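# Put the mug in the open drawer, then close it

## Task

Place the mug inside the drawer that is already open, then push the drawer fully closed. Whatever was in the drawer beforehand must still be in it. The task fails if the mug drops more than a few centimetres or is struck hard, or if the robot topples or is left leaning. Every cabinet must stay roughly where it was.

## Robot and tools

ROBOT. A base that can drive in any direction carries a column about 1.7 m high. A carriage rides up and down this column (lift_m) and holds two six-joint arms, each ending in a five-finger hand. The arm bases sit about 0.57 m + lift_m above the floor, and carriage parts hang about 0.15 m lower still. A hand point can reach 0.78 m from its shoulder but only about 0.4 m below its arm base; straight fingers extend 0.07 m past it. A parked arm has joints 1-6 at 0, 0.05, 0.05, 1.45, 0, 0. With both arms parked, the robot is about 0.85 m wide and 0.65 m long. Something may occasionally nudge a loose object.

CAMERAS. carriage_camera is fixed on the carriage, facing forward and tilted roughly 20 degrees down. left_wrist_camera and right_wrist_camera sit on the little-finger side of each wrist and look at that hand's point. Images are 672x504.

FRAMES. Base frame: origin on the floor below the base centre, x forward, y left, z up, in metres. The left_hand and right_hand readings give each hand point in this frame; the true hand usually sits a bit lower, especially at long reach. The odometry frame is the base frame as it was when the scene began. base_odometry only counts wheel rotation, so slip looks like travel; heading is in rad, left positive, -3.142 to 3.142.

move. One call carries one action. The action has base, joints, or both, plus optional speeds or min_time_s; all its motions start together.
- base: an object with exactly one key, a relative offset measured from where the base last reported itself. translate_m: metres, forward positive, -2 to 2. strafe_m: metres, left positive, -2 to 2. rotate_rad: radians, counter-clockwise (left) positive, -6.3 to 6.3.
- joints: a single object for both arms, keyed by joint name, each value an absolute target. lift_m 0 to 1 m. For each side (left_/right_): joint1_rad -2.617 to 3.054 (turns the arm about the vertical, 0 ahead, positive left); joint2_rad 0 to 3.141 (shoulder: 0 upper arm back and level, 1.57 vertical, 3.14 forward and level); joint3_rad 0 to 3.141 (elbow, 0 folded, 3.14 straight); joint4_rad -1.57 to 1.57 (wrist pitch, positive lifts fingertips); joint5_rad -1.57 to 1.57 (wrist yaw, positive swings fingertips right); joint6_rad -2.094 to 2.094 (roll about the finger direction, positive clockwise viewed from the forearm). With joints 5 and 6 at 0 and the hand level, the palm points down. Hand keys per side: hand_little, hand_ring, hand_middle, hand_index, hand_thumb_bend, hand_thumb_turn, each -1 (closed; for thumb_turn, in front of the palm) to +1 (open/straight; for thumb_turn, beside the palm). hand_force_limit (-1 to 1) is a setting mapping linearly to about 0-10 N at the fingertip (0-15 N for thumb motors). hand_speed (-0.96 to 1) is a setting; full speed from +0.48 up. At the start these are 0 and -0.8. Use -0.94 or lower for a soft grip. A setting change alone won't restart a stopped finger; send a fresh target.
- speeds: top speeds for this action only. translate_m and strafe_m 0.02-0.5 m/s, rotate_rad 0.05-1.57 rad/s, lift_m 0.08-0.27 m/s (default 0.25).
- min_time_s: 0.1-8 s, the shortest duration for each arm motion; 2 or more keeps hand paths straighter. Too short a value can make arms overshoot.
- cameras: list of camera names or ["all"]; [] for none. blocking: true (default) waits until all motion rests; false returns in about 0.5 s while motion continues. A later move overrides only the joints (and base) it names. A move with no action just reports state and images. Any action is cut off after 14 s (time_out).

OTHER TOOLS. wait(seconds 0-10, cameras) lets time pass and returns early once running moves settle. stop(cameras) brakes all running motions; the base coasts a little first. zoom_image(camera, region [x0,y0,x1,y1] pixels, at most 504x504) enlarges part of the latest image from that camera. show_instructions shows the reference pages. finished_scene ends the scene irreversibly; the drawer and mug must stay correct without the robot.

RESULTS. The move line reads done or the worst status. base_status and joint_status per motion: done, moving, off_target (rested short and may still push), contact_stop, time_out, stopped, not_followed (arm targets held back because arms would come too close), limit_stop_at_motor_heat. A refused call or an unrequested stop cancels the rest of the calls in that reply. on_its_own lists things the robot did uncommanded; its held at values are targets. motor_effort is percent of maximum, peak in brackets; a lift effort that keeps dropping while lowering means a hand rests on something. hand_stopped_by gives six words in order little, ring, middle, index, thumb_bend, thumb_turn: moving, target, force, stalled or fault. The *_load_n values are fingertip forces in N, positive when pushed open; a lost grip shows as near 0. Joint torques and Motor temperatures follow joint order.

HANDS. Turning the thumb in front of the palm lets the hand wrap an object 0.035-0.065 m thick, or a handle down to about 0.025 m. The hand point is 0.045 m in front of the palm; fingers extend along its +z, palm faces +y. A wrist bracket on the little-finger side can collide with things.

CAUTIONS. Base drives have a contact stop but ignore the arms; arms have none and keep pressing. After a contact stop, back off about 0.2 m. Never reverse under a table edge. The robot tips most easily with a high carriage, extended or loaded arms, pushing or pulling, or abrupt stops; don't drive away while a hand holds something fixed. Keep arms from striking or pressing on each other. Extended arms heat up even idle; park them when MOTOR HOT appears, since at 100 degrees C the arm goes limp for 30-60 s. With joint 2 below 0.8, swinging joint 1 outward by 0.5 or more can hit the column. Lower the mug gently, and close the drawer without slamming or shoving cabinets.

Each tool is called by a JSON object that holds its "op" and its "data", one argument or row to a line.

Reference images:

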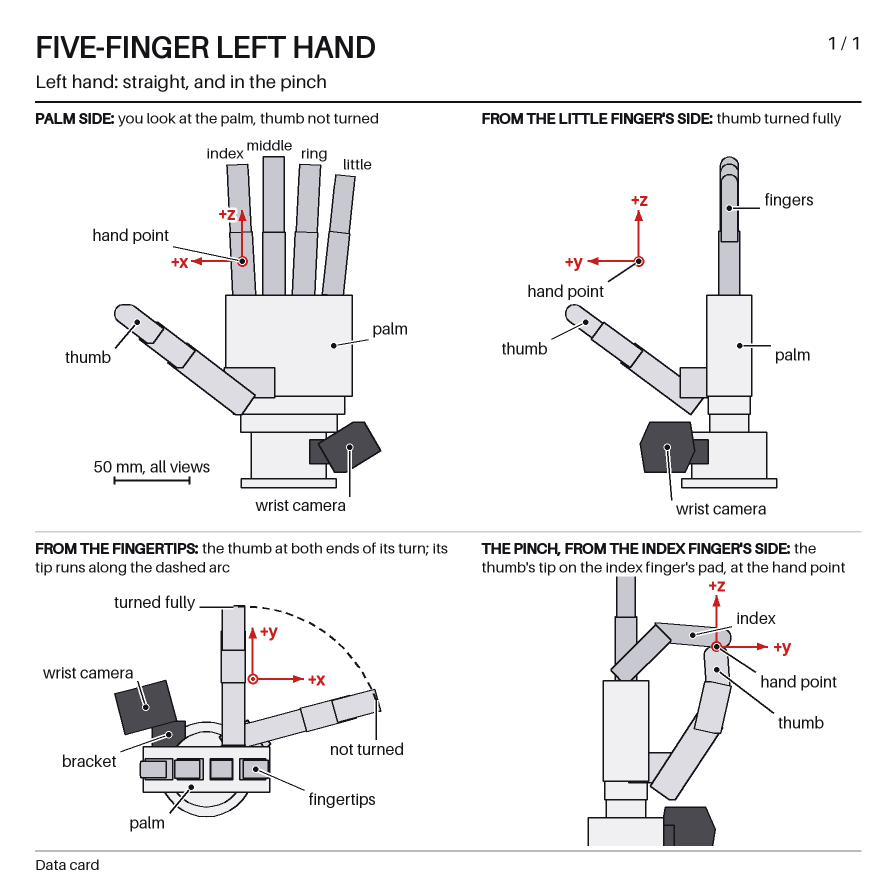

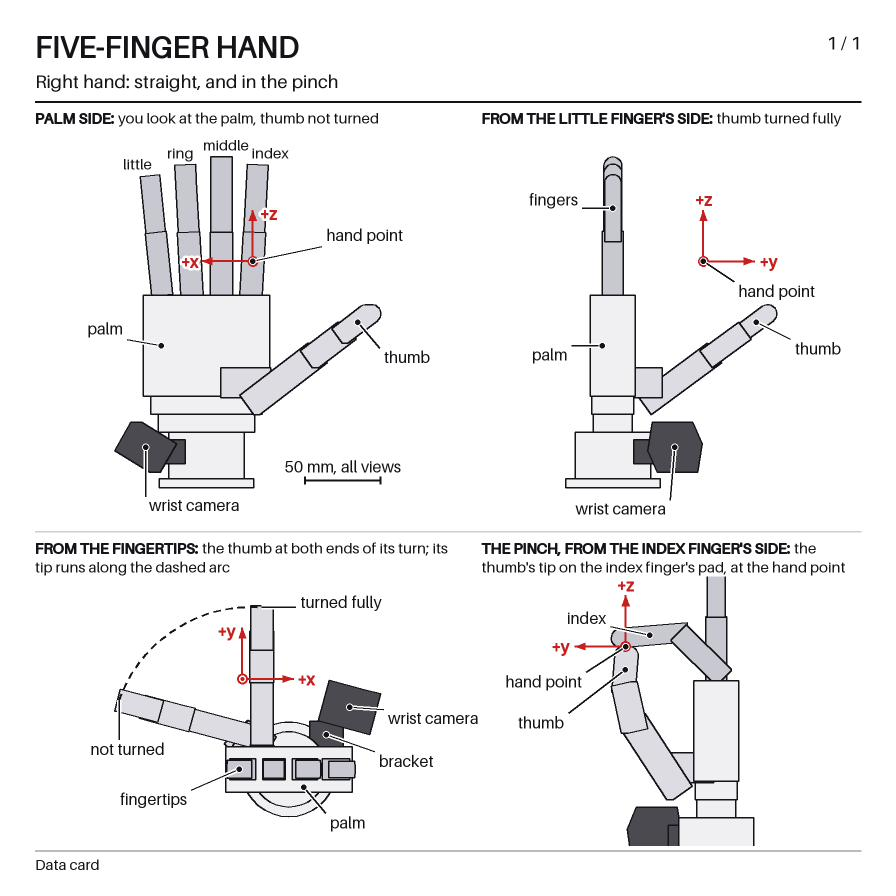

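## Session

{"op": "move", "data": {
  "cameras": ["all"]
}}

Scene clock: 0.00 s.
Joint torques (N m): no reading
Motor temperatures (°C): left_arm=[23 26 28 31 26 25] | right_arm=[21 26 26 31 21 24]
base_odometry: x=+0.000 y=+0.000 heading=+0.000
base_status: not commanded
joint_positions: lift_m=+0.300 left_joint1_rad=-0.008 left_joint2_rad=+0.062 left_joint3_rad=+0.049 left_joint4_rad=+1.430 left_joint5_rad=+0.003 left_joint6_rad=+0.008 right_joint1_rad=-0.017 right_joint2_rad=+0.039 right_joint3_rad=+0.064 right_joint4_rad=+1.501 right_joint5_rad=-0.037 right_joint6_rad=-0.040 left_hand_little=+1.000 left_hand_ring=+1.000 left_hand_middle=+1.000 left_hand_index=+1.000 left_hand_thumb_turn=+1.000 left_hand_thumb_bend=+1.000 left_hand_force_limit=+0.000 left_hand_speed=-0.800 right_hand_little=+1.000 right_hand_ring=+1.000 right_hand_middle=+1.000 right_hand_index=+1.000 right_hand_thumb_turn=+1.000 right_hand_thumb_bend=+1.000 right_hand_force_limit=+0.000 right_hand_speed=-0.800
joint_status: not commanded
left_hand_stopped_by: target,target,target,target,target,target
right_hand_stopped_by: target,target,target,target,target,target
left_little_load_n: 0.0
left_ring_load_n: 0.0
left_middle_load_n: 0.0
left_index_load_n: 0.0
left_thumb_bend_load_n: 0.0
left_thumb_turn_load_n: 0.0
right_little_load_n: 0.0
right_ring_load_n: 0.0
right_middle_load_n: 0.0
right_index_load_n: 0.0
right_thumb_bend_load_n: 0.0
right_thumb_turn_load_n: 0.0
motor_effort: lift_m=+19 drive_wheels=+0
left_hand: x=+0.3346 y=+0.2798 z=+1.2880 quat_wxyz=(+0.705, -0.053, +0.056, -0.705) (m; base frame)
right_hand: x=+0.3057 y=-0.2773 z=+1.2996 quat_wxyz=(+0.687, -0.029, +0.003, -0.726) (m; base frame)
pictures: carriage_camera, left_wrist_camera, right_wrist_camera

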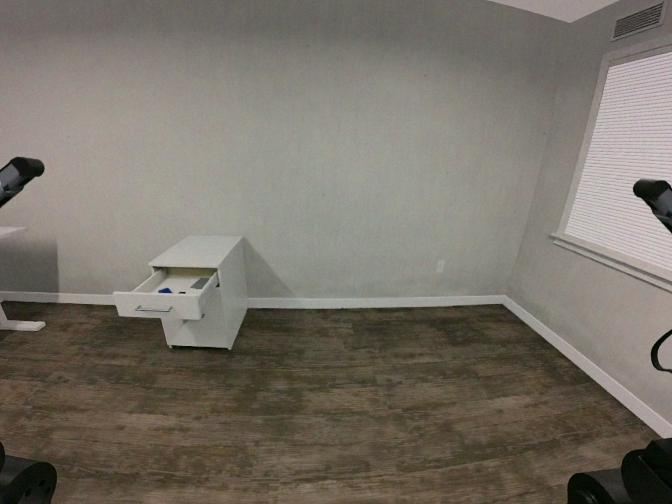

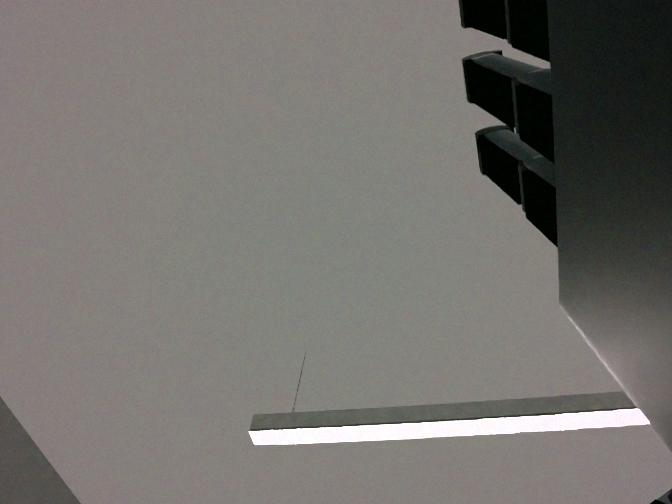

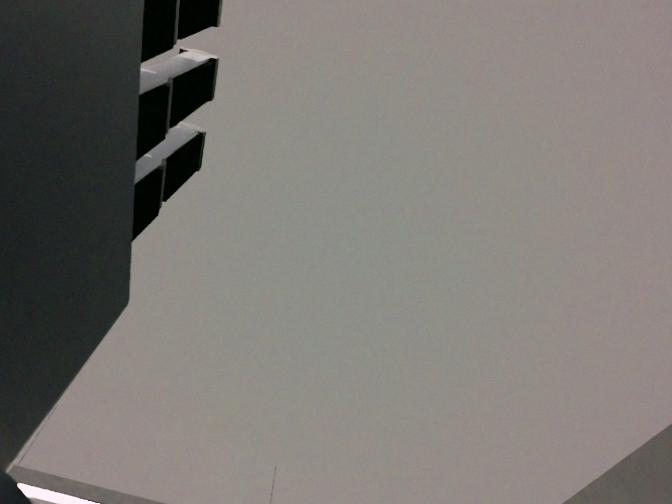

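{"op": "zoom_image", "data": {
  "camera": "carriage_camera",
  "region": [0, 200, 280, 380]
}}

{"op": "move", "data": {
  "base": {"rotate_rad": 0.9},
  "cameras": ["carriage_camera"]
}}

Scaled by 1.800 from the camera's 672x504 image, which has a finer 960x720 frame.

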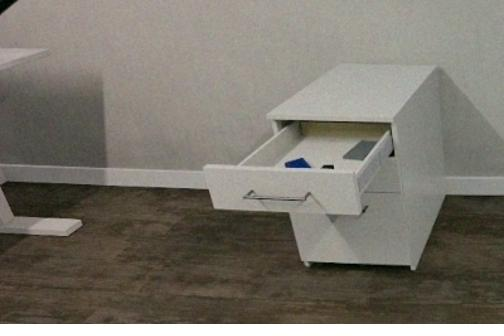

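Scene clock: 5.90 s.
Joint torques (N m): left_arm=[-0.38 4.68 5.85 -0.05 -0.03 -0.12] | right_arm=[-0.34 4.07 4.77 -0.27 0.11 0.04]
move: done
base_odometry: x=+0.000 y=+0.000 heading=+0.900
base_status: done
joint_positions: lift_m=+0.300 left_joint1_rad=-0.008 left_joint2_rad=+0.062 left_joint3_rad=+0.049 left_joint4_rad=+1.430 left_joint5_rad=+0.003 left_joint6_rad=+0.008 right_joint1_rad=-0.017 right_joint2_rad=+0.039 right_joint3_rad=+0.064 right_joint4_rad=+1.500 right_joint5_rad=-0.037 right_joint6_rad=-0.040 left_hand_little=+1.000 left_hand_ring=+1.000 left_hand_middle=+1.000 left_hand_index=+1.000 left_hand_thumb_turn=+1.000 left_hand_thumb_bend=+1.000 left_hand_force_limit=+0.000 left_hand_speed=-0.800 right_hand_little=+1.000 right_hand_ring=+1.000 right_hand_middle=+1.000 right_hand_index=+1.000 right_hand_thumb_turn=+1.000 right_hand_thumb_bend=+1.000 right_hand_force_limit=+0.000 right_hand_speed=-0.800
joint_status: not commanded
left_hand_stopped_by: target,target,target,target,target,target
right_hand_stopped_by: target,target,target,target,target,target
left_little_load_n: 0.0
left_ring_load_n: 0.0
left_middle_load_n: 0.0
left_index_load_n: 0.0
left_thumb_bend_load_n: 0.0
left_thumb_turn_load_n: 0.0
right_little_load_n: 0.0
right_ring_load_n: 0.0
right_middle_load_n: 0.0
right_index_load_n: 0.0
right_thumb_bend_load_n: 0.0
right_thumb_turn_load_n: 0.0
motor_effort: lift_m=+20(22) drive_wheels=+4(10)
left_hand: x=+0.3346 y=+0.2798 z=+1.2880 quat_wxyz=(+0.705, -0.053, +0.056, -0.705) (m; base frame)
right_hand: x=+0.3059 y=-0.2773 z=+1.2995 quat_wxyz=(+0.687, -0.029, +0.003, -0.726) (m; base frame)
pictures: carriage_camera

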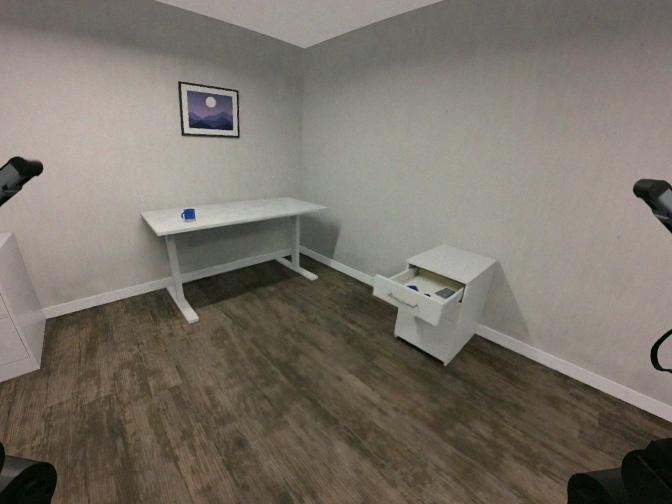

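{"op": "zoom_image", "data": {
  "camera": "carriage_camera",
  "region": [130, 180, 350, 340]
}}

{"op": "zoom_image", "data": {
  "camera": "carriage_camera",
  "region": [360, 230, 520, 370]
}}

{"op": "zoom_image", "data": {
  "camera": "carriage_camera",
  "region": [160, 195, 220, 235]
}}

Scaled by 2.291 from the camera's 672x504 image, which has a finer 960x720 frame.

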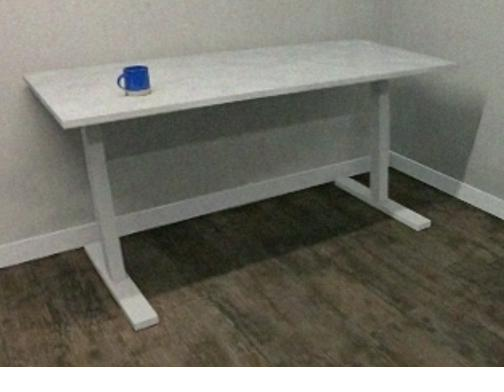

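Scaled by 3.150 from the camera's 672x504 image, which has a finer 960x720 frame.

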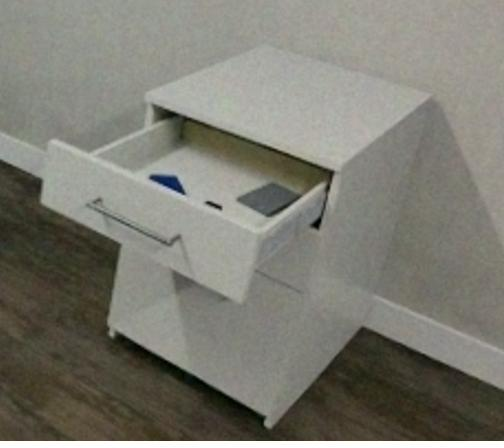

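Scaled by 8.400 from the camera's 672x504 image, which has a finer 960x720 frame.

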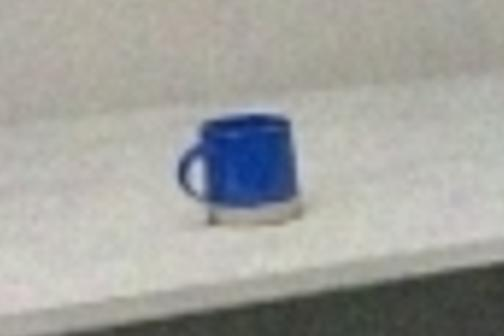

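{"op": "move", "data": {
  "base": {"rotate_rad": 0.67}
}}

{"op": "move", "data": {
  "base": {"translate_m": 1.1},
  "cameras": ["carriage_camera"]
}}

{"op": "zoom_image", "data": {
  "camera": "carriage_camera",
  "region": [330, 180, 470, 285]
}}

Scene clock: 111.47 s.
Joint torques (N m): left_arm=[-0.35 4.68 5.85 -0.05 -0.03 -0.11] | right_arm=[-0.35 4.07 4.77 -0.27 0.11 0.04]
move: done
base_odometry: x=+0.000 y=+0.000 heading=+1.569
base_status: done
joint_positions: lift_m=+0.300 left_joint1_rad=-0.008 left_joint2_rad=+0.062 left_joint3_rad=+0.049 left_joint4_rad=+1.430 left_joint5_rad=+0.003 left_joint6_rad=+0.008 right_joint1_rad=-0.017 right_joint2_rad=+0.039 right_joint3_rad=+0.064 right_joint4_rad=+1.500 right_joint5_rad=-0.037 right_joint6_rad=-0.040 left_hand_little=+1.000 left_hand_ring=+1.000 left_hand_middle=+1.000 left_hand_index=+1.000 left_hand_thumb_turn=+1.000 left_hand_thumb_bend=+1.000 left_hand_force_limit=+0.000 left_hand_speed=-0.800 right_hand_little=+1.000 right_hand_ring=+1.000 right_hand_middle=+1.000 right_hand_index=+1.000 right_hand_thumb_turn=+1.000 right_hand_thumb_bend=+1.000 right_hand_force_limit=+0.000 right_hand_speed=-0.800
joint_status: not commanded
left_hand_stopped_by: target,target,target,target,target,target
right_hand_stopped_by: target,target,target,target,target,target
left_little_load_n: 0.0
left_ring_load_n: 0.0
left_middle_load_n: 0.0
left_index_load_n: 0.0
left_thumb_bend_load_n: 0.0
left_thumb_turn_load_n: 0.0
right_little_load_n: 0.0
right_ring_load_n: 0.0
right_middle_load_n: 0.0
right_index_load_n: 0.0
right_thumb_bend_load_n: 0.0
right_thumb_turn_load_n: 0.0
motor_effort: lift_m=+21(23) drive_wheels=+4(10)
left_hand: x=+0.3346 y=+0.2798 z=+1.2880 quat_wxyz=(+0.705, -0.053, +0.056, -0.705) (m; base frame)
right_hand: x=+0.3059 y=-0.2773 z=+1.2995 quat_wxyz=(+0.687, -0.029, +0.003, -0.726) (m; base frame)
pictures: none

Scene clock: 116.07 s.
Joint torques (N m): left_arm=[-0.39 4.71 5.85 -0.03 -0.02 -0.11] | right_arm=[-0.35 4.04 4.75 -0.29 0.11 0.04]
move: done
base_odometry: x=+0.000 y=+1.100 heading=+1.570
base_status: done
joint_positions: lift_m=+0.300 left_joint1_rad=-0.008 left_joint2_rad=+0.062 left_joint3_rad=+0.049 left_joint4_rad=+1.430 left_joint5_rad=+0.003 left_joint6_rad=+0.008 right_joint1_rad=-0.017 right_joint2_rad=+0.039 right_joint3_rad=+0.064 right_joint4_rad=+1.500 right_joint5_rad=-0.037 right_joint6_rad=-0.040 left_hand_little=+1.000 left_hand_ring=+1.000 left_hand_middle=+1.000 left_hand_index=+1.000 left_hand_thumb_turn=+1.000 left_hand_thumb_bend=+1.000 left_hand_force_limit=+0.000 left_hand_speed=-0.800 right_hand_little=+1.000 right_hand_ring=+1.000 right_hand_middle=+1.000 right_hand_index=+1.000 right_hand_thumb_turn=+1.000 right_hand_thumb_bend=+1.000 right_hand_force_limit=+0.000 right_hand_speed=-0.800
joint_status: not commanded
left_hand_stopped_by: target,target,target,target,target,target
right_hand_stopped_by: target,target,target,target,target,target
left_little_load_n: 0.0
left_ring_load_n: 0.0
left_middle_load_n: 0.0
left_index_load_n: 0.0
left_thumb_bend_load_n: 0.0
left_thumb_turn_load_n: 0.0
right_little_load_n: 0.0
right_ring_load_n: 0.0
right_middle_load_n: 0.0
right_index_load_n: 0.0
right_thumb_bend_load_n: 0.0
right_thumb_turn_load_n: 0.0
motor_effort: lift_m=+22(23) drive_wheels=+5(16)
left_hand: x=+0.3348 y=+0.2798 z=+1.2880 quat_wxyz=(+0.705, -0.053, +0.056, -0.705) (m; base frame)
right_hand: x=+0.3059 y=-0.2773 z=+1.2995 quat_wxyz=(+0.687, -0.029, +0.003, -0.726) (m; base frame)
pictures: carriage_camera

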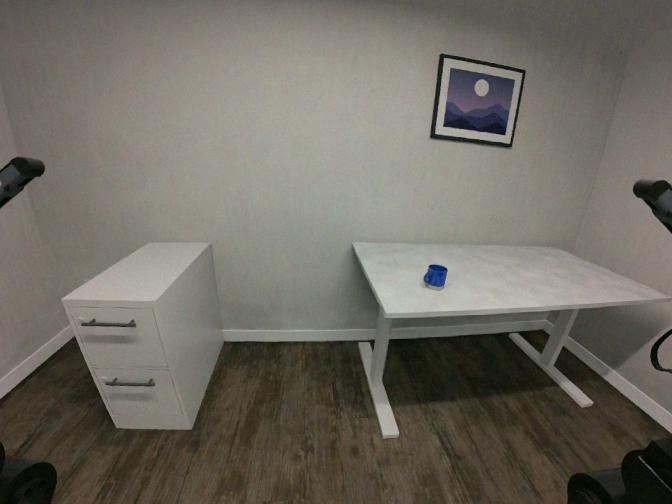

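Scaled by 3.600 from the camera's 672x504 image, which has a finer 960x720 frame.

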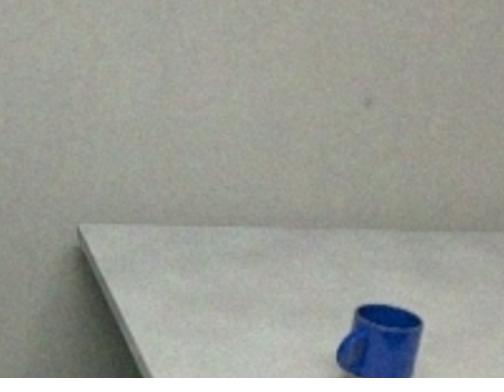

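{"op": "move", "data": {
  "base": {"rotate_rad": -1.97},
  "joints": {"lift_m": 0.6},
  "cameras": ["carriage_camera"]
}}

{"op": "zoom_image", "data": {
  "camera": "carriage_camera",
  "region": [230, 260, 480, 450]
}}

Scene clock: 174.50 s.
Joint torques (N m): left_arm=[-0.35 4.68 5.89 -0.03 -0.02 -0.12] | right_arm=[-0.34 4.07 4.75 -0.26 0.11 0.05]
move: done
base_odometry: x=+0.000 y=+1.100 heading=-0.399
base_status: done
joint_positions: lift_m=+0.600 left_joint1_rad=-0.008 left_joint2_rad=+0.062 left_joint3_rad=+0.049 left_joint4_rad=+1.429 left_joint5_rad=+0.003 left_joint6_rad=+0.008 right_joint1_rad=-0.017 right_joint2_rad=+0.039 right_joint3_rad=+0.064 right_joint4_rad=+1.499 right_joint5_rad=-0.037 right_joint6_rad=-0.040 left_hand_little=+1.000 left_hand_ring=+1.000 left_hand_middle=+1.000 left_hand_index=+1.000 left_hand_thumb_turn=+1.000 left_hand_thumb_bend=+1.000 left_hand_force_limit=+0.000 left_hand_speed=-0.800 right_hand_little=+1.000 right_hand_ring=+1.000 right_hand_middle=+1.000 right_hand_index=+1.000 right_hand_thumb_turn=+1.000 right_hand_thumb_bend=+1.000 right_hand_force_limit=+0.000 right_hand_speed=-0.800
joint_status: all done
left_hand_stopped_by: target,target,target,target,target,target
right_hand_stopped_by: target,target,target,target,target,target
left_little_load_n: -0.5
left_ring_load_n: 0.0
left_middle_load_n: 0.0
left_index_load_n: 0.0
left_thumb_bend_load_n: 0.0
left_thumb_turn_load_n: 0.0
right_little_load_n: 0.0
right_ring_load_n: 0.0
right_middle_load_n: 0.0
right_index_load_n: 0.0
right_thumb_bend_load_n: 0.0
right_thumb_turn_load_n: 0.0
motor_effort: lift_m=+22(27) drive_wheels=+4(11)
left_hand: x=+0.3349 y=+0.2798 z=+1.5879 quat_wxyz=(+0.705, -0.053, +0.056, -0.705) (m; base frame)
right_hand: x=+0.3062 y=-0.2773 z=+1.5994 quat_wxyz=(+0.687, -0.030, +0.003, -0.726) (m; base frame)
pictures: carriage_camera

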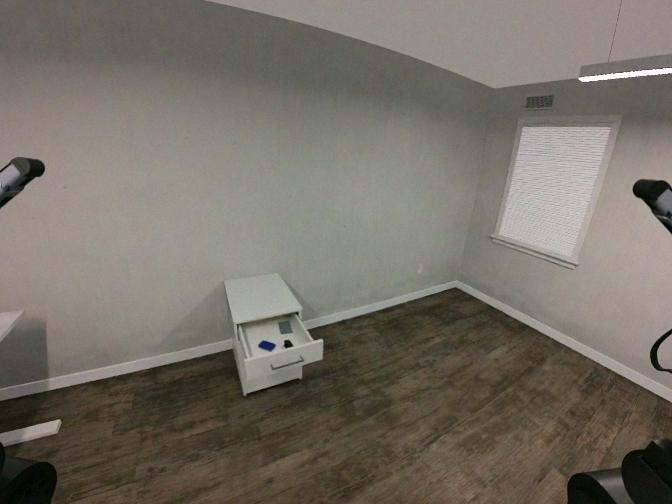

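Scaled by 2.016 from the camera's 672x504 image, which has a finer 960x720 frame.

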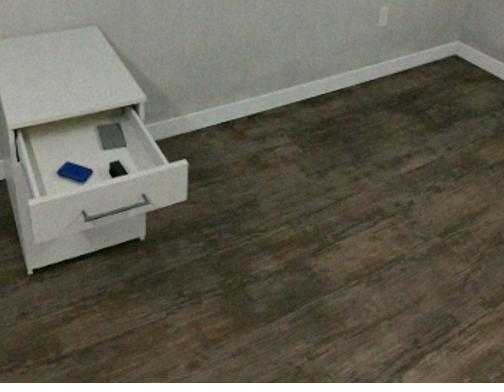

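{"op": "zoom_image", "data": {
  "camera": "carriage_camera",
  "region": [220, 265, 335, 400]
}}

Scaled by 3.733 from the camera's 672x504 image, which has a finer 960x720 frame.

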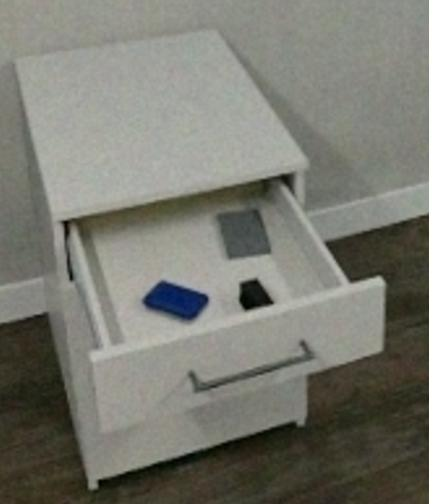

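{"op": "move", "data": {
  "base": {"rotate_rad": 1.97},
  "joints": {"right_hand_thumb_turn": -1, "right_hand_thumb_bend": 0.4, "right_hand_index": 0.0, "right_hand_middle": 0.0, "right_hand_speed": 0.2},
  "cameras": ["carriage_camera"]
}}

{"op": "move", "data": {
  "joints": {"right_joint1_rad": 0, "right_joint2_rad": 2.0, "right_joint3_rad": 1.6, "right_joint4_rad": 0.4, "right_joint5_rad": 0, "right_joint6_rad": 0},
  "min_time_s": 3,
  "cameras": ["carriage_camera", "right_wrist_camera"]
}}

Scene clock: 243.67 s.
Joint torques (N m): left_arm=[-0.35 4.71 5.89 -0.04 -0.02 -0.11] | right_arm=[-0.32 4.05 4.78 -0.24 0.1 0.04]
Motor temperatures (°C): left_arm=[22 26 31 26 25 25] | right_arm=[21 26 29 27 21 23]
move: done
base_odometry: x=+0.000 y=+1.100 heading=+1.570
base_status: done
joint_positions: lift_m=+0.600 left_joint1_rad=-0.008 left_joint2_rad=+0.062 left_joint3_rad=+0.049 left_joint4_rad=+1.429 left_joint5_rad=+0.003 left_joint6_rad=+0.008 right_joint1_rad=-0.017 right_joint2_rad=+0.039 right_joint3_rad=+0.064 right_joint4_rad=+1.498 right_joint5_rad=-0.037 right_joint6_rad=-0.040 left_hand_little=+1.000 left_hand_ring=+1.000 left_hand_middle=+1.000 left_hand_index=+1.000 left_hand_thumb_turn=+1.000 left_hand_thumb_bend=+1.000 left_hand_force_limit=+0.000 left_hand_speed=-0.800 right_hand_little=+1.000 right_hand_ring=+1.000 right_hand_middle=+0.000 right_hand_index=+0.000 right_hand_thumb_turn=-1.000 right_hand_thumb_bend=+0.400 right_hand_force_limit=+0.000 right_hand_speed=+0.200
joint_status: all done
left_hand_stopped_by: target,target,target,target,target,target
right_hand_stopped_by: target,target,target,target,target,target
left_little_load_n: 0.0
left_ring_load_n: 0.0
left_middle_load_n: 0.0
left_index_load_n: 0.0
left_thumb_bend_load_n: 0.0
left_thumb_turn_load_n: 0.0
right_little_load_n: 0.5
right_ring_load_n: 0.0
right_middle_load_n: 0.0
right_index_load_n: 0.0
right_thumb_bend_load_n: 0.0
right_thumb_turn_load_n: 0.0
motor_effort: lift_m=+20(23) drive_wheels=+4(12)
left_hand: x=+0.3349 y=+0.2798 z=+1.5879 quat_wxyz=(+0.705, -0.053, +0.056, -0.705) (m; base frame)
right_hand: x=+0.3063 y=-0.2773 z=+1.5993 quat_wxyz=(+0.687, -0.030, +0.004, -0.726) (m; base frame)
pictures: carriage_camera

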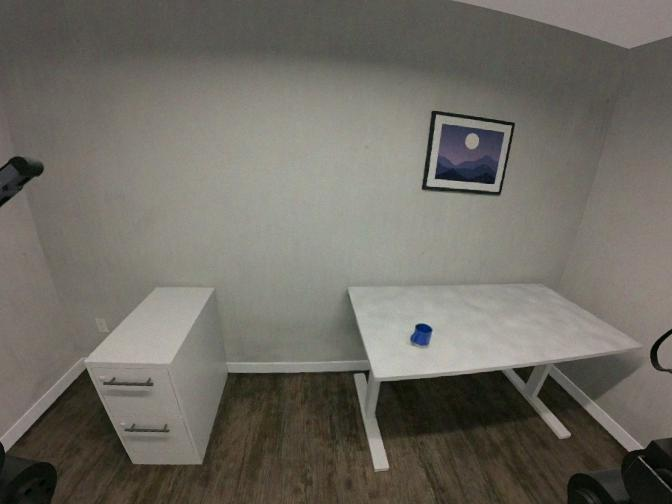

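Scene clock: 246.97 s.
Joint torques (N m): left_arm=[-0.34 4.67 5.86 -0.02 -0.02 -0.12] | right_arm=[0.7 -11.52 8.59 1.66 0.22 0.17]
move: done
base_odometry: x=+0.000 y=+1.100 heading=+1.570
base_status: not commanded
joint_positions: lift_m=+0.600 left_joint1_rad=-0.008 left_joint2_rad=+0.062 left_joint3_rad=+0.049 left_joint4_rad=+1.429 left_joint5_rad=+0.003 left_joint6_rad=+0.008 right_joint1_rad=-0.012 right_joint2_rad=+1.991 right_joint3_rad=+1.577 right_joint4_rad=+0.408 right_joint5_rad=-0.013 right_joint6_rad=-0.011 left_hand_little=+1.000 left_hand_ring=+1.000 left_hand_middle=+1.000 left_hand_index=+1.000 left_hand_thumb_turn=+1.000 left_hand_thumb_bend=+1.000 left_hand_force_limit=+0.000 left_hand_speed=-0.800 right_hand_little=+1.000 right_hand_ring=+1.000 right_hand_middle=+0.000 right_hand_index=+0.000 right_hand_thumb_turn=-1.000 right_hand_thumb_bend=+0.400 right_hand_force_limit=+0.000 right_hand_speed=+0.200
joint_status: all done
left_hand_stopped_by: target,target,target,target,target,target
right_hand_stopped_by: target,target,target,target,target,target
left_little_load_n: 0.0
left_ring_load_n: 0.0
left_middle_load_n: 0.0
left_index_load_n: 0.0
left_thumb_bend_load_n: 0.0
left_thumb_turn_load_n: 0.0
right_little_load_n: 0.0
right_ring_load_n: 0.0
right_middle_load_n: 0.0
right_index_load_n: 0.0
right_thumb_bend_load_n: 0.0
right_thumb_turn_load_n: 0.0
motor_effort: lift_m=+21(23) drive_wheels=+4(4)
left_hand: x=+0.3349 y=+0.2798 z=+1.5879 quat_wxyz=(+0.705, -0.053, +0.056, -0.705) (m; base frame)
right_hand: x=+0.8759 y=-0.2864 z=+1.3941 quat_wxyz=(+0.496, -0.505, +0.498, -0.501) (m; base frame)
pictures: carriage_camera, right_wrist_camera

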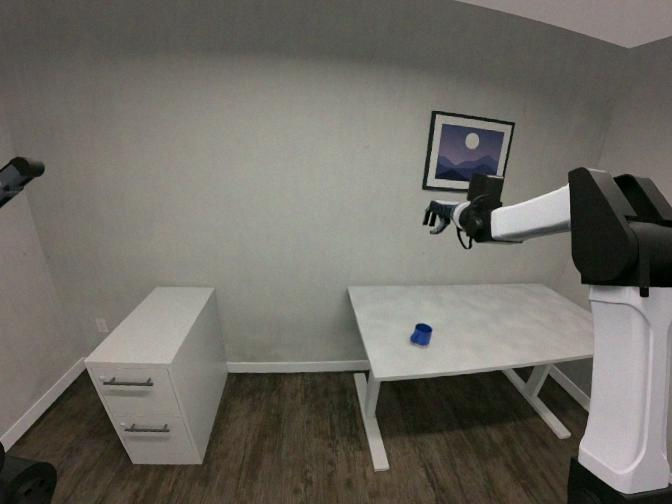

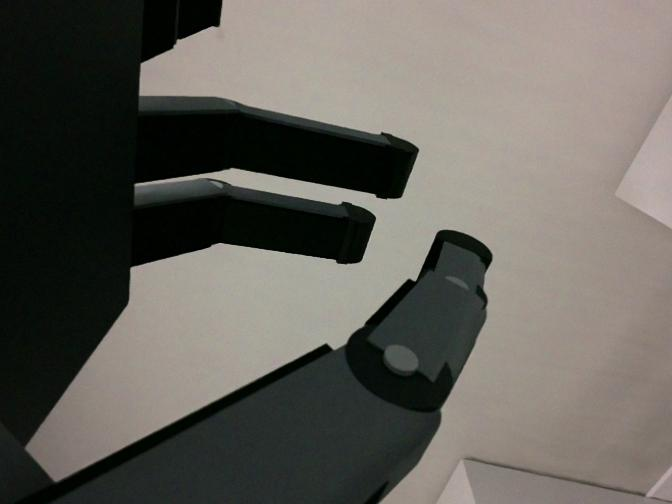

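{"op": "zoom_image", "data": {
  "camera": "carriage_camera",
  "region": [340, 270, 480, 390]
}}

{"op": "zoom_image", "data": {
  "camera": "carriage_camera",
  "region": [400, 150, 540, 270]
}}

Scaled by 3.600 from the camera's 672x504 image, which has a finer 960x720 frame.

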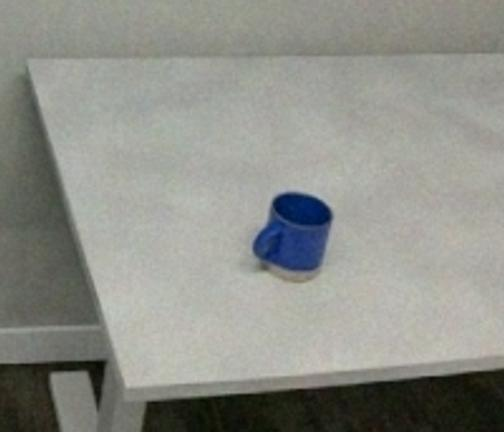

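Scaled by 3.600 from the camera's 672x504 image, which has a finer 960x720 frame.

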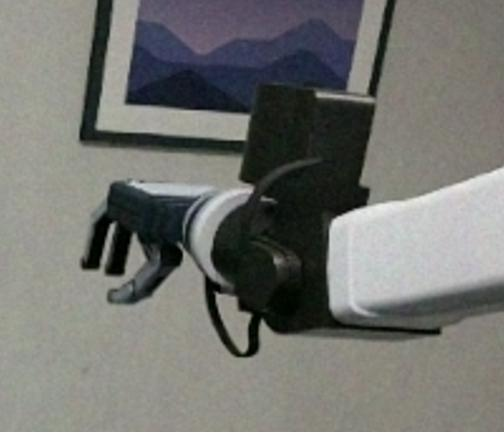

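{"op": "move", "data": {
  "joints": {"right_joint2_rad": 2.42, "right_joint3_rad": 1.43, "right_joint4_rad": 0.99},
  "min_time_s": 2.5
}}

{"op": "move", "data": {
  "base": {"strafe_m": -0.094},
  "joints": {"lift_m": 0.4},
  "cameras": ["carriage_camera"]
}}

{"op": "zoom_image", "data": {
  "camera": "carriage_camera",
  "region": [340, 180, 540, 350]
}}

Scene clock: 290.47 s.
Joint torques (N m): left_arm=[-0.35 4.7 5.83 -0.02 -0.02 -0.12] | right_arm=[0.72 -13.19 4.93 1.83 0.21 0.16]
Motor temperatures (°C): left_arm=[22 26 31 25 25 25] | right_arm=[21 34 31 32 21 23]
move: done
base_odometry: x=+0.000 y=+1.100 heading=+1.570
base_status: not commanded
joint_positions: lift_m=+0.600 left_joint1_rad=-0.008 left_joint2_rad=+0.062 left_joint3_rad=+0.049 left_joint4_rad=+1.429 left_joint5_rad=+0.003 left_joint6_rad=+0.008 right_joint1_rad=-0.012 right_joint2_rad=+2.408 right_joint3_rad=+1.435 right_joint4_rad=+0.974 right_joint5_rad=-0.013 right_joint6_rad=-0.011 left_hand_little=+1.000 left_hand_ring=+1.000 left_hand_middle=+1.000 left_hand_index=+1.000 left_hand_thumb_turn=+1.000 left_hand_thumb_bend=+1.000 left_hand_force_limit=+0.000 left_hand_speed=-0.800 right_hand_little=+1.000 right_hand_ring=+1.000 right_hand_middle=+0.000 right_hand_index=+0.000 right_hand_thumb_turn=-1.000 right_hand_thumb_bend=+0.400 right_hand_force_limit=+0.000 right_hand_speed=+0.200
joint_status: all done
left_hand_stopped_by: target,target,target,target,target,target
right_hand_stopped_by: target,target,target,target,target,target
left_little_load_n: 0.0
left_ring_load_n: 0.0
left_middle_load_n: 0.0
left_index_load_n: 0.0
left_thumb_bend_load_n: 0.0
left_thumb_turn_load_n: 0.0
right_little_load_n: 0.0
right_ring_load_n: 0.0
right_middle_load_n: 0.0
right_index_load_n: 0.0
right_thumb_bend_load_n: 0.0
right_thumb_turn_load_n: 0.0
motor_effort: lift_m=+22(23) drive_wheels=+4(4)
left_hand: x=+0.3349 y=+0.2798 z=+1.5879 quat_wxyz=(+0.705, -0.053, +0.056, -0.705) (m; base frame)
right_hand: x=+0.9037 y=-0.2868 z=+1.2066 quat_wxyz=(+0.498, -0.503, +0.497, -0.503) (m; base frame)
pictures: none

Scene clock: 292.07 s.
Joint torques (N m): left_arm=[-0.46 4.68 5.86 -0.02 -0.03 -0.12] | right_arm=[0.06 -14.63 5.53 1.8 0.11 0.16]
move: done
base_odometry: x=+0.094 y=+1.100 heading=+1.571
base_status: done
joint_positions: lift_m=+0.400 left_joint1_rad=-0.007 left_joint2_rad=+0.062 left_joint3_rad=+0.048 left_joint4_rad=+1.429 left_joint5_rad=+0.003 left_joint6_rad=+0.008 right_joint1_rad=-0.005 right_joint2_rad=+2.423 right_joint3_rad=+1.428 right_joint4_rad=+0.982 right_joint5_rad=-0.007 right_joint6_rad=-0.011 left_hand_little=+1.000 left_hand_ring=+1.000 left_hand_middle=+1.000 left_hand_index=+1.000 left_hand_thumb_turn=+1.000 left_hand_thumb_bend=+1.000 left_hand_force_limit=+0.000 left_hand_speed=-0.800 right_hand_little=+1.000 right_hand_ring=+1.000 right_hand_middle=+0.000 right_hand_index=+0.000 right_hand_thumb_turn=-1.000 right_hand_thumb_bend=+0.400 right_hand_force_limit=+0.000 right_hand_speed=+0.200
joint_status: all done
left_hand_stopped_by: target,target,target,target,target,target
right_hand_stopped_by: target,target,target,target,target,target
left_little_load_n: 0.0
left_ring_load_n: 0.0
left_middle_load_n: 0.0
left_index_load_n: 0.0
left_thumb_bend_load_n: 0.0
left_thumb_turn_load_n: 0.0
right_little_load_n: 0.0
right_ring_load_n: -0.5
right_middle_load_n: 0.0
right_index_load_n: 0.0
right_thumb_bend_load_n: 0.0
right_thumb_turn_load_n: 0.0
motor_effort: lift_m=+18(22) drive_wheels=+6(8)
left_hand: x=+0.3351 y=+0.2798 z=+1.3879 quat_wxyz=(+0.705, -0.053, +0.056, -0.705) (m; base frame)
right_hand: x=+0.9019 y=-0.2837 z=+0.9963 quat_wxyz=(+0.494, -0.506, +0.500, -0.499) (m; base frame)
pictures: carriage_camera

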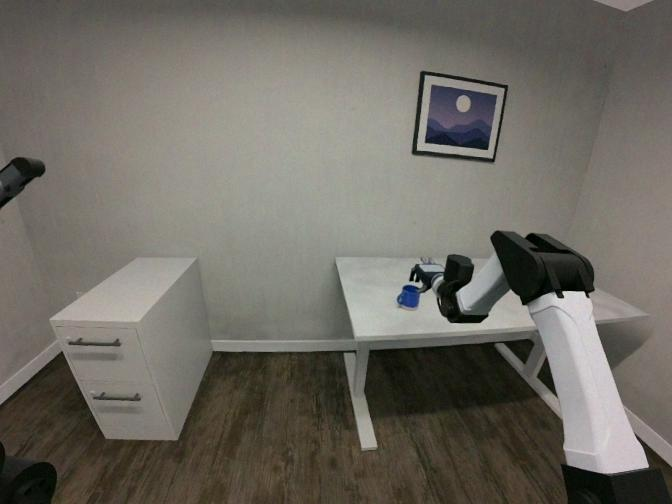

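Scaled by 2.520 from the camera's 672x504 image, which has a finer 960x720 frame.

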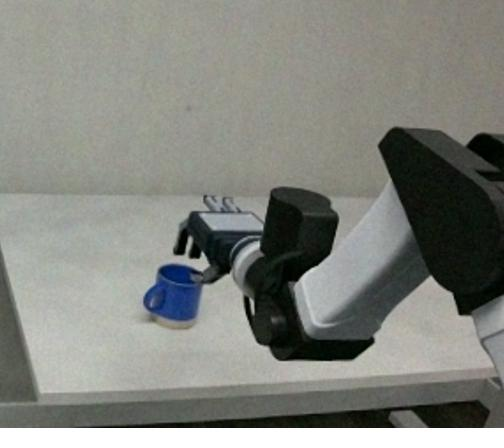

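{"op": "move", "data": {
  "base": {"strafe_m": -0.03}
}}

{"op": "move", "data": {
  "base": {"translate_m": 0.12},
  "speeds": {"translate_m": 0.15},
  "joints": {"lift_m": 0.34},
  "cameras": ["carriage_camera", "right_wrist_camera"]
}}

{"op": "zoom_image", "data": {
  "camera": "carriage_camera",
  "region": [340, 180, 540, 350]
}}

Scene clock: 301.97 s.
Joint torques (N m): left_arm=[-0.16 4.66 5.82 -0.03 -0.03 -0.13] | right_arm=[0.06 -14.67 5.45 1.8 0.11 0.16]
move: done
base_odometry: x=+0.124 y=+1.100 heading=+1.572
base_status: done
joint_positions: lift_m=+0.400 left_joint1_rad=-0.007 left_joint2_rad=+0.062 left_joint3_rad=+0.048 left_joint4_rad=+1.429 left_joint5_rad=+0.004 left_joint6_rad=+0.008 right_joint1_rad=-0.005 right_joint2_rad=+2.423 right_joint3_rad=+1.428 right_joint4_rad=+0.982 right_joint5_rad=-0.004 right_joint6_rad=-0.011 left_hand_little=+1.000 left_hand_ring=+1.000 left_hand_middle=+1.000 left_hand_index=+1.000 left_hand_thumb_turn=+1.000 left_hand_thumb_bend=+1.000 left_hand_force_limit=+0.000 left_hand_speed=-0.800 right_hand_little=+1.000 right_hand_ring=+1.000 right_hand_middle=+0.000 right_hand_index=+0.000 right_hand_thumb_turn=-1.000 right_hand_thumb_bend=+0.400 right_hand_force_limit=+0.000 right_hand_speed=+0.200
joint_status: not commanded
left_hand_stopped_by: target,target,target,target,target,target
right_hand_stopped_by: target,target,target,target,target,target
left_little_load_n: 0.0
left_ring_load_n: 0.0
left_middle_load_n: 0.0
left_index_load_n: 0.0
left_thumb_bend_load_n: 0.0
left_thumb_turn_load_n: 0.0
right_little_load_n: 0.0
right_ring_load_n: 0.0
right_middle_load_n: 0.0
right_index_load_n: 0.0
right_thumb_bend_load_n: 0.0
right_thumb_turn_load_n: 0.0
motor_effort: lift_m=+18(21) drive_wheels=+5(14)
left_hand: x=+0.3351 y=+0.2798 z=+1.3879 quat_wxyz=(+0.705, -0.053, +0.056, -0.705) (m; base frame)
right_hand: x=+0.9020 y=-0.2840 z=+0.9963 quat_wxyz=(+0.494, -0.506, +0.501, -0.500) (m; base frame)
pictures: none

Scene clock: 303.77 s.
Joint torques (N m): left_arm=[-0.43 4.67 5.87 -0.03 -0.02 -0.12] | right_arm=[0.08 -14.75 5.59 1.81 0.11 0.16]
move: done
base_odometry: x=+0.124 y=+1.220 heading=+1.572
base_status: done
joint_positions: lift_m=+0.340 left_joint1_rad=-0.007 left_joint2_rad=+0.062 left_joint3_rad=+0.048 left_joint4_rad=+1.429 left_joint5_rad=+0.004 left_joint6_rad=+0.008 right_joint1_rad=-0.005 right_joint2_rad=+2.424 right_joint3_rad=+1.427 right_joint4_rad=+0.984 right_joint5_rad=-0.004 right_joint6_rad=-0.011 left_hand_little=+1.000 left_hand_ring=+1.000 left_hand_middle=+1.000 left_hand_index=+1.000 left_hand_thumb_turn=+1.000 left_hand_thumb_bend=+1.000 left_hand_force_limit=+0.000 left_hand_speed=-0.800 right_hand_little=+1.000 right_hand_ring=+1.000 right_hand_middle=+0.000 right_hand_index=+0.000 right_hand_thumb_turn=-1.000 right_hand_thumb_bend=+0.400 right_hand_force_limit=+0.000 right_hand_speed=+0.200
joint_status: all done
left_hand_stopped_by: target,target,target,target,target,target
right_hand_stopped_by: target,target,target,target,target,target
left_little_load_n: 0.0
left_ring_load_n: 0.5
left_middle_load_n: 0.0
left_index_load_n: 0.0
left_thumb_bend_load_n: 0.0
left_thumb_turn_load_n: 0.0
right_little_load_n: 0.0
right_ring_load_n: 0.0
right_middle_load_n: 0.0
right_index_load_n: 0.0
right_thumb_bend_load_n: 0.0
right_thumb_turn_load_n: 0.0
motor_effort: lift_m=+20(21) drive_wheels=+3(9)
left_hand: x=+0.3351 y=+0.2798 z=+1.3279 quat_wxyz=(+0.705, -0.053, +0.056, -0.705) (m; base frame)
right_hand: x=+0.9017 y=-0.2840 z=+0.9355 quat_wxyz=(+0.494, -0.506, +0.501, -0.500) (m; base frame)
pictures: carriage_camera, right_wrist_camera

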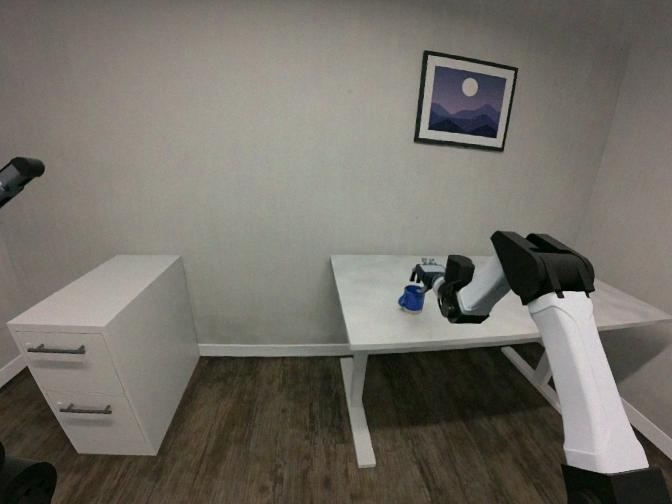

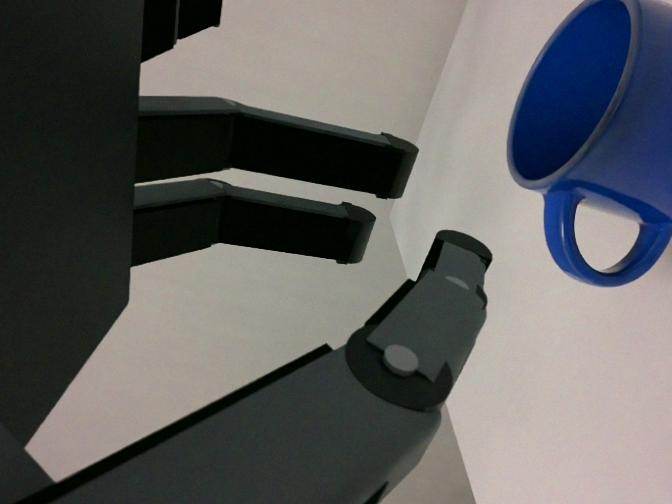

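Scaled by 2.520 from the camera's 672x504 image, which has a finer 960x720 frame.

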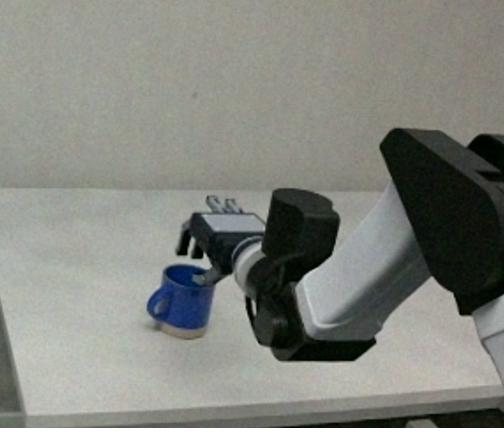

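{"op": "move", "data": {
  "joints": {"lift_m": 0.315},
  "cameras": ["carriage_camera", "right_wrist_camera"]
}}

{"op": "zoom_image", "data": {
  "camera": "carriage_camera",
  "region": [380, 240, 460, 320]
}}

Scene clock: 334.50 s.
Joint torques (N m): left_arm=[-0.42 4.66 5.9 -0.03 -0.03 -0.12] | right_arm=[0.02 -15.06 5.56 1.79 0.11 0.15]
move: done
base_odometry: x=+0.124 y=+1.220 heading=+1.572
base_status: not commanded
joint_positions: lift_m=+0.315 left_joint1_rad=-0.007 left_joint2_rad=+0.062 left_joint3_rad=+0.048 left_joint4_rad=+1.429 left_joint5_rad=+0.004 left_joint6_rad=+0.008 right_joint1_rad=-0.005 right_joint2_rad=+2.427 right_joint3_rad=+1.427 right_joint4_rad=+0.983 right_joint5_rad=-0.004 right_joint6_rad=-0.011 left_hand_little=+1.000 left_hand_ring=+1.000 left_hand_middle=+1.000 left_hand_index=+1.000 left_hand_thumb_turn=+1.000 left_hand_thumb_bend=+1.000 left_hand_force_limit=+0.000 left_hand_speed=-0.800 right_hand_little=+1.000 right_hand_ring=+1.000 right_hand_middle=+0.000 right_hand_index=+0.000 right_hand_thumb_turn=-1.000 right_hand_thumb_bend=+0.400 right_hand_force_limit=+0.000 right_hand_speed=+0.200
joint_status: all done
left_hand_stopped_by: target,target,target,target,target,target
right_hand_stopped_by: target,target,target,target,target,target
left_little_load_n: 0.0
left_ring_load_n: 0.0
left_middle_load_n: 0.0
left_index_load_n: 0.0
left_thumb_bend_load_n: 0.0
left_thumb_turn_load_n: 0.0
right_little_load_n: -0.5
right_ring_load_n: 0.0
right_middle_load_n: 0.0
right_index_load_n: 0.0
right_thumb_bend_load_n: 0.0
right_thumb_turn_load_n: 0.0
motor_effort: lift_m=+19(21) drive_wheels=+3(4)
left_hand: x=+0.3351 y=+0.2798 z=+1.3029 quat_wxyz=(+0.705, -0.053, +0.056, -0.705) (m; base frame)
right_hand: x=+0.9015 y=-0.2840 z=+0.9086 quat_wxyz=(+0.493, -0.507, +0.502, -0.499) (m; base frame)
pictures: carriage_camera, right_wrist_camera

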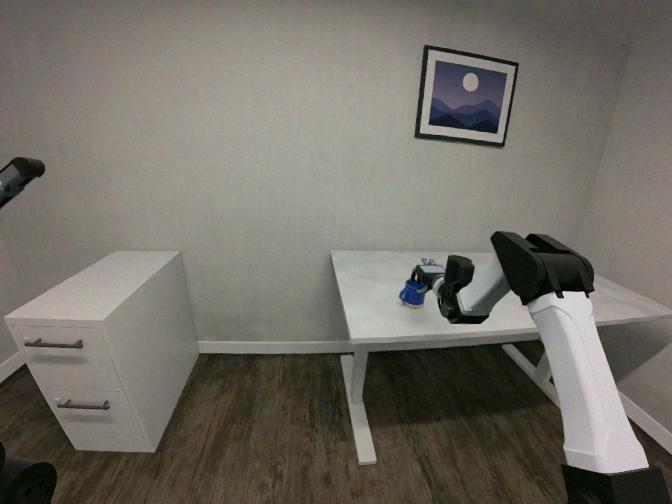

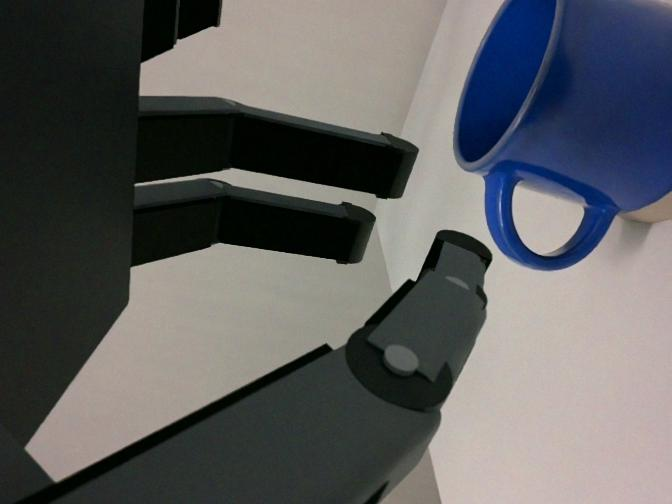

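Scaled by 6.300 from the camera's 672x504 image, which has a finer 960x720 frame.

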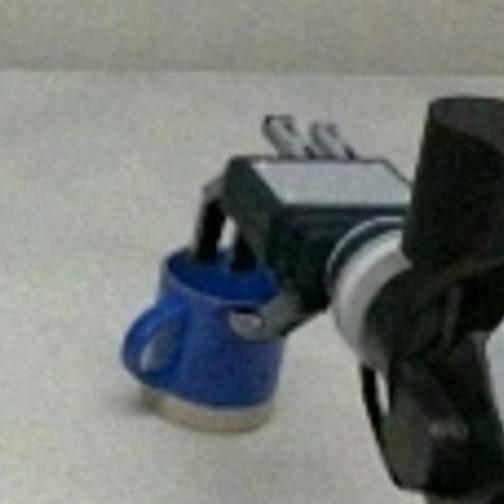

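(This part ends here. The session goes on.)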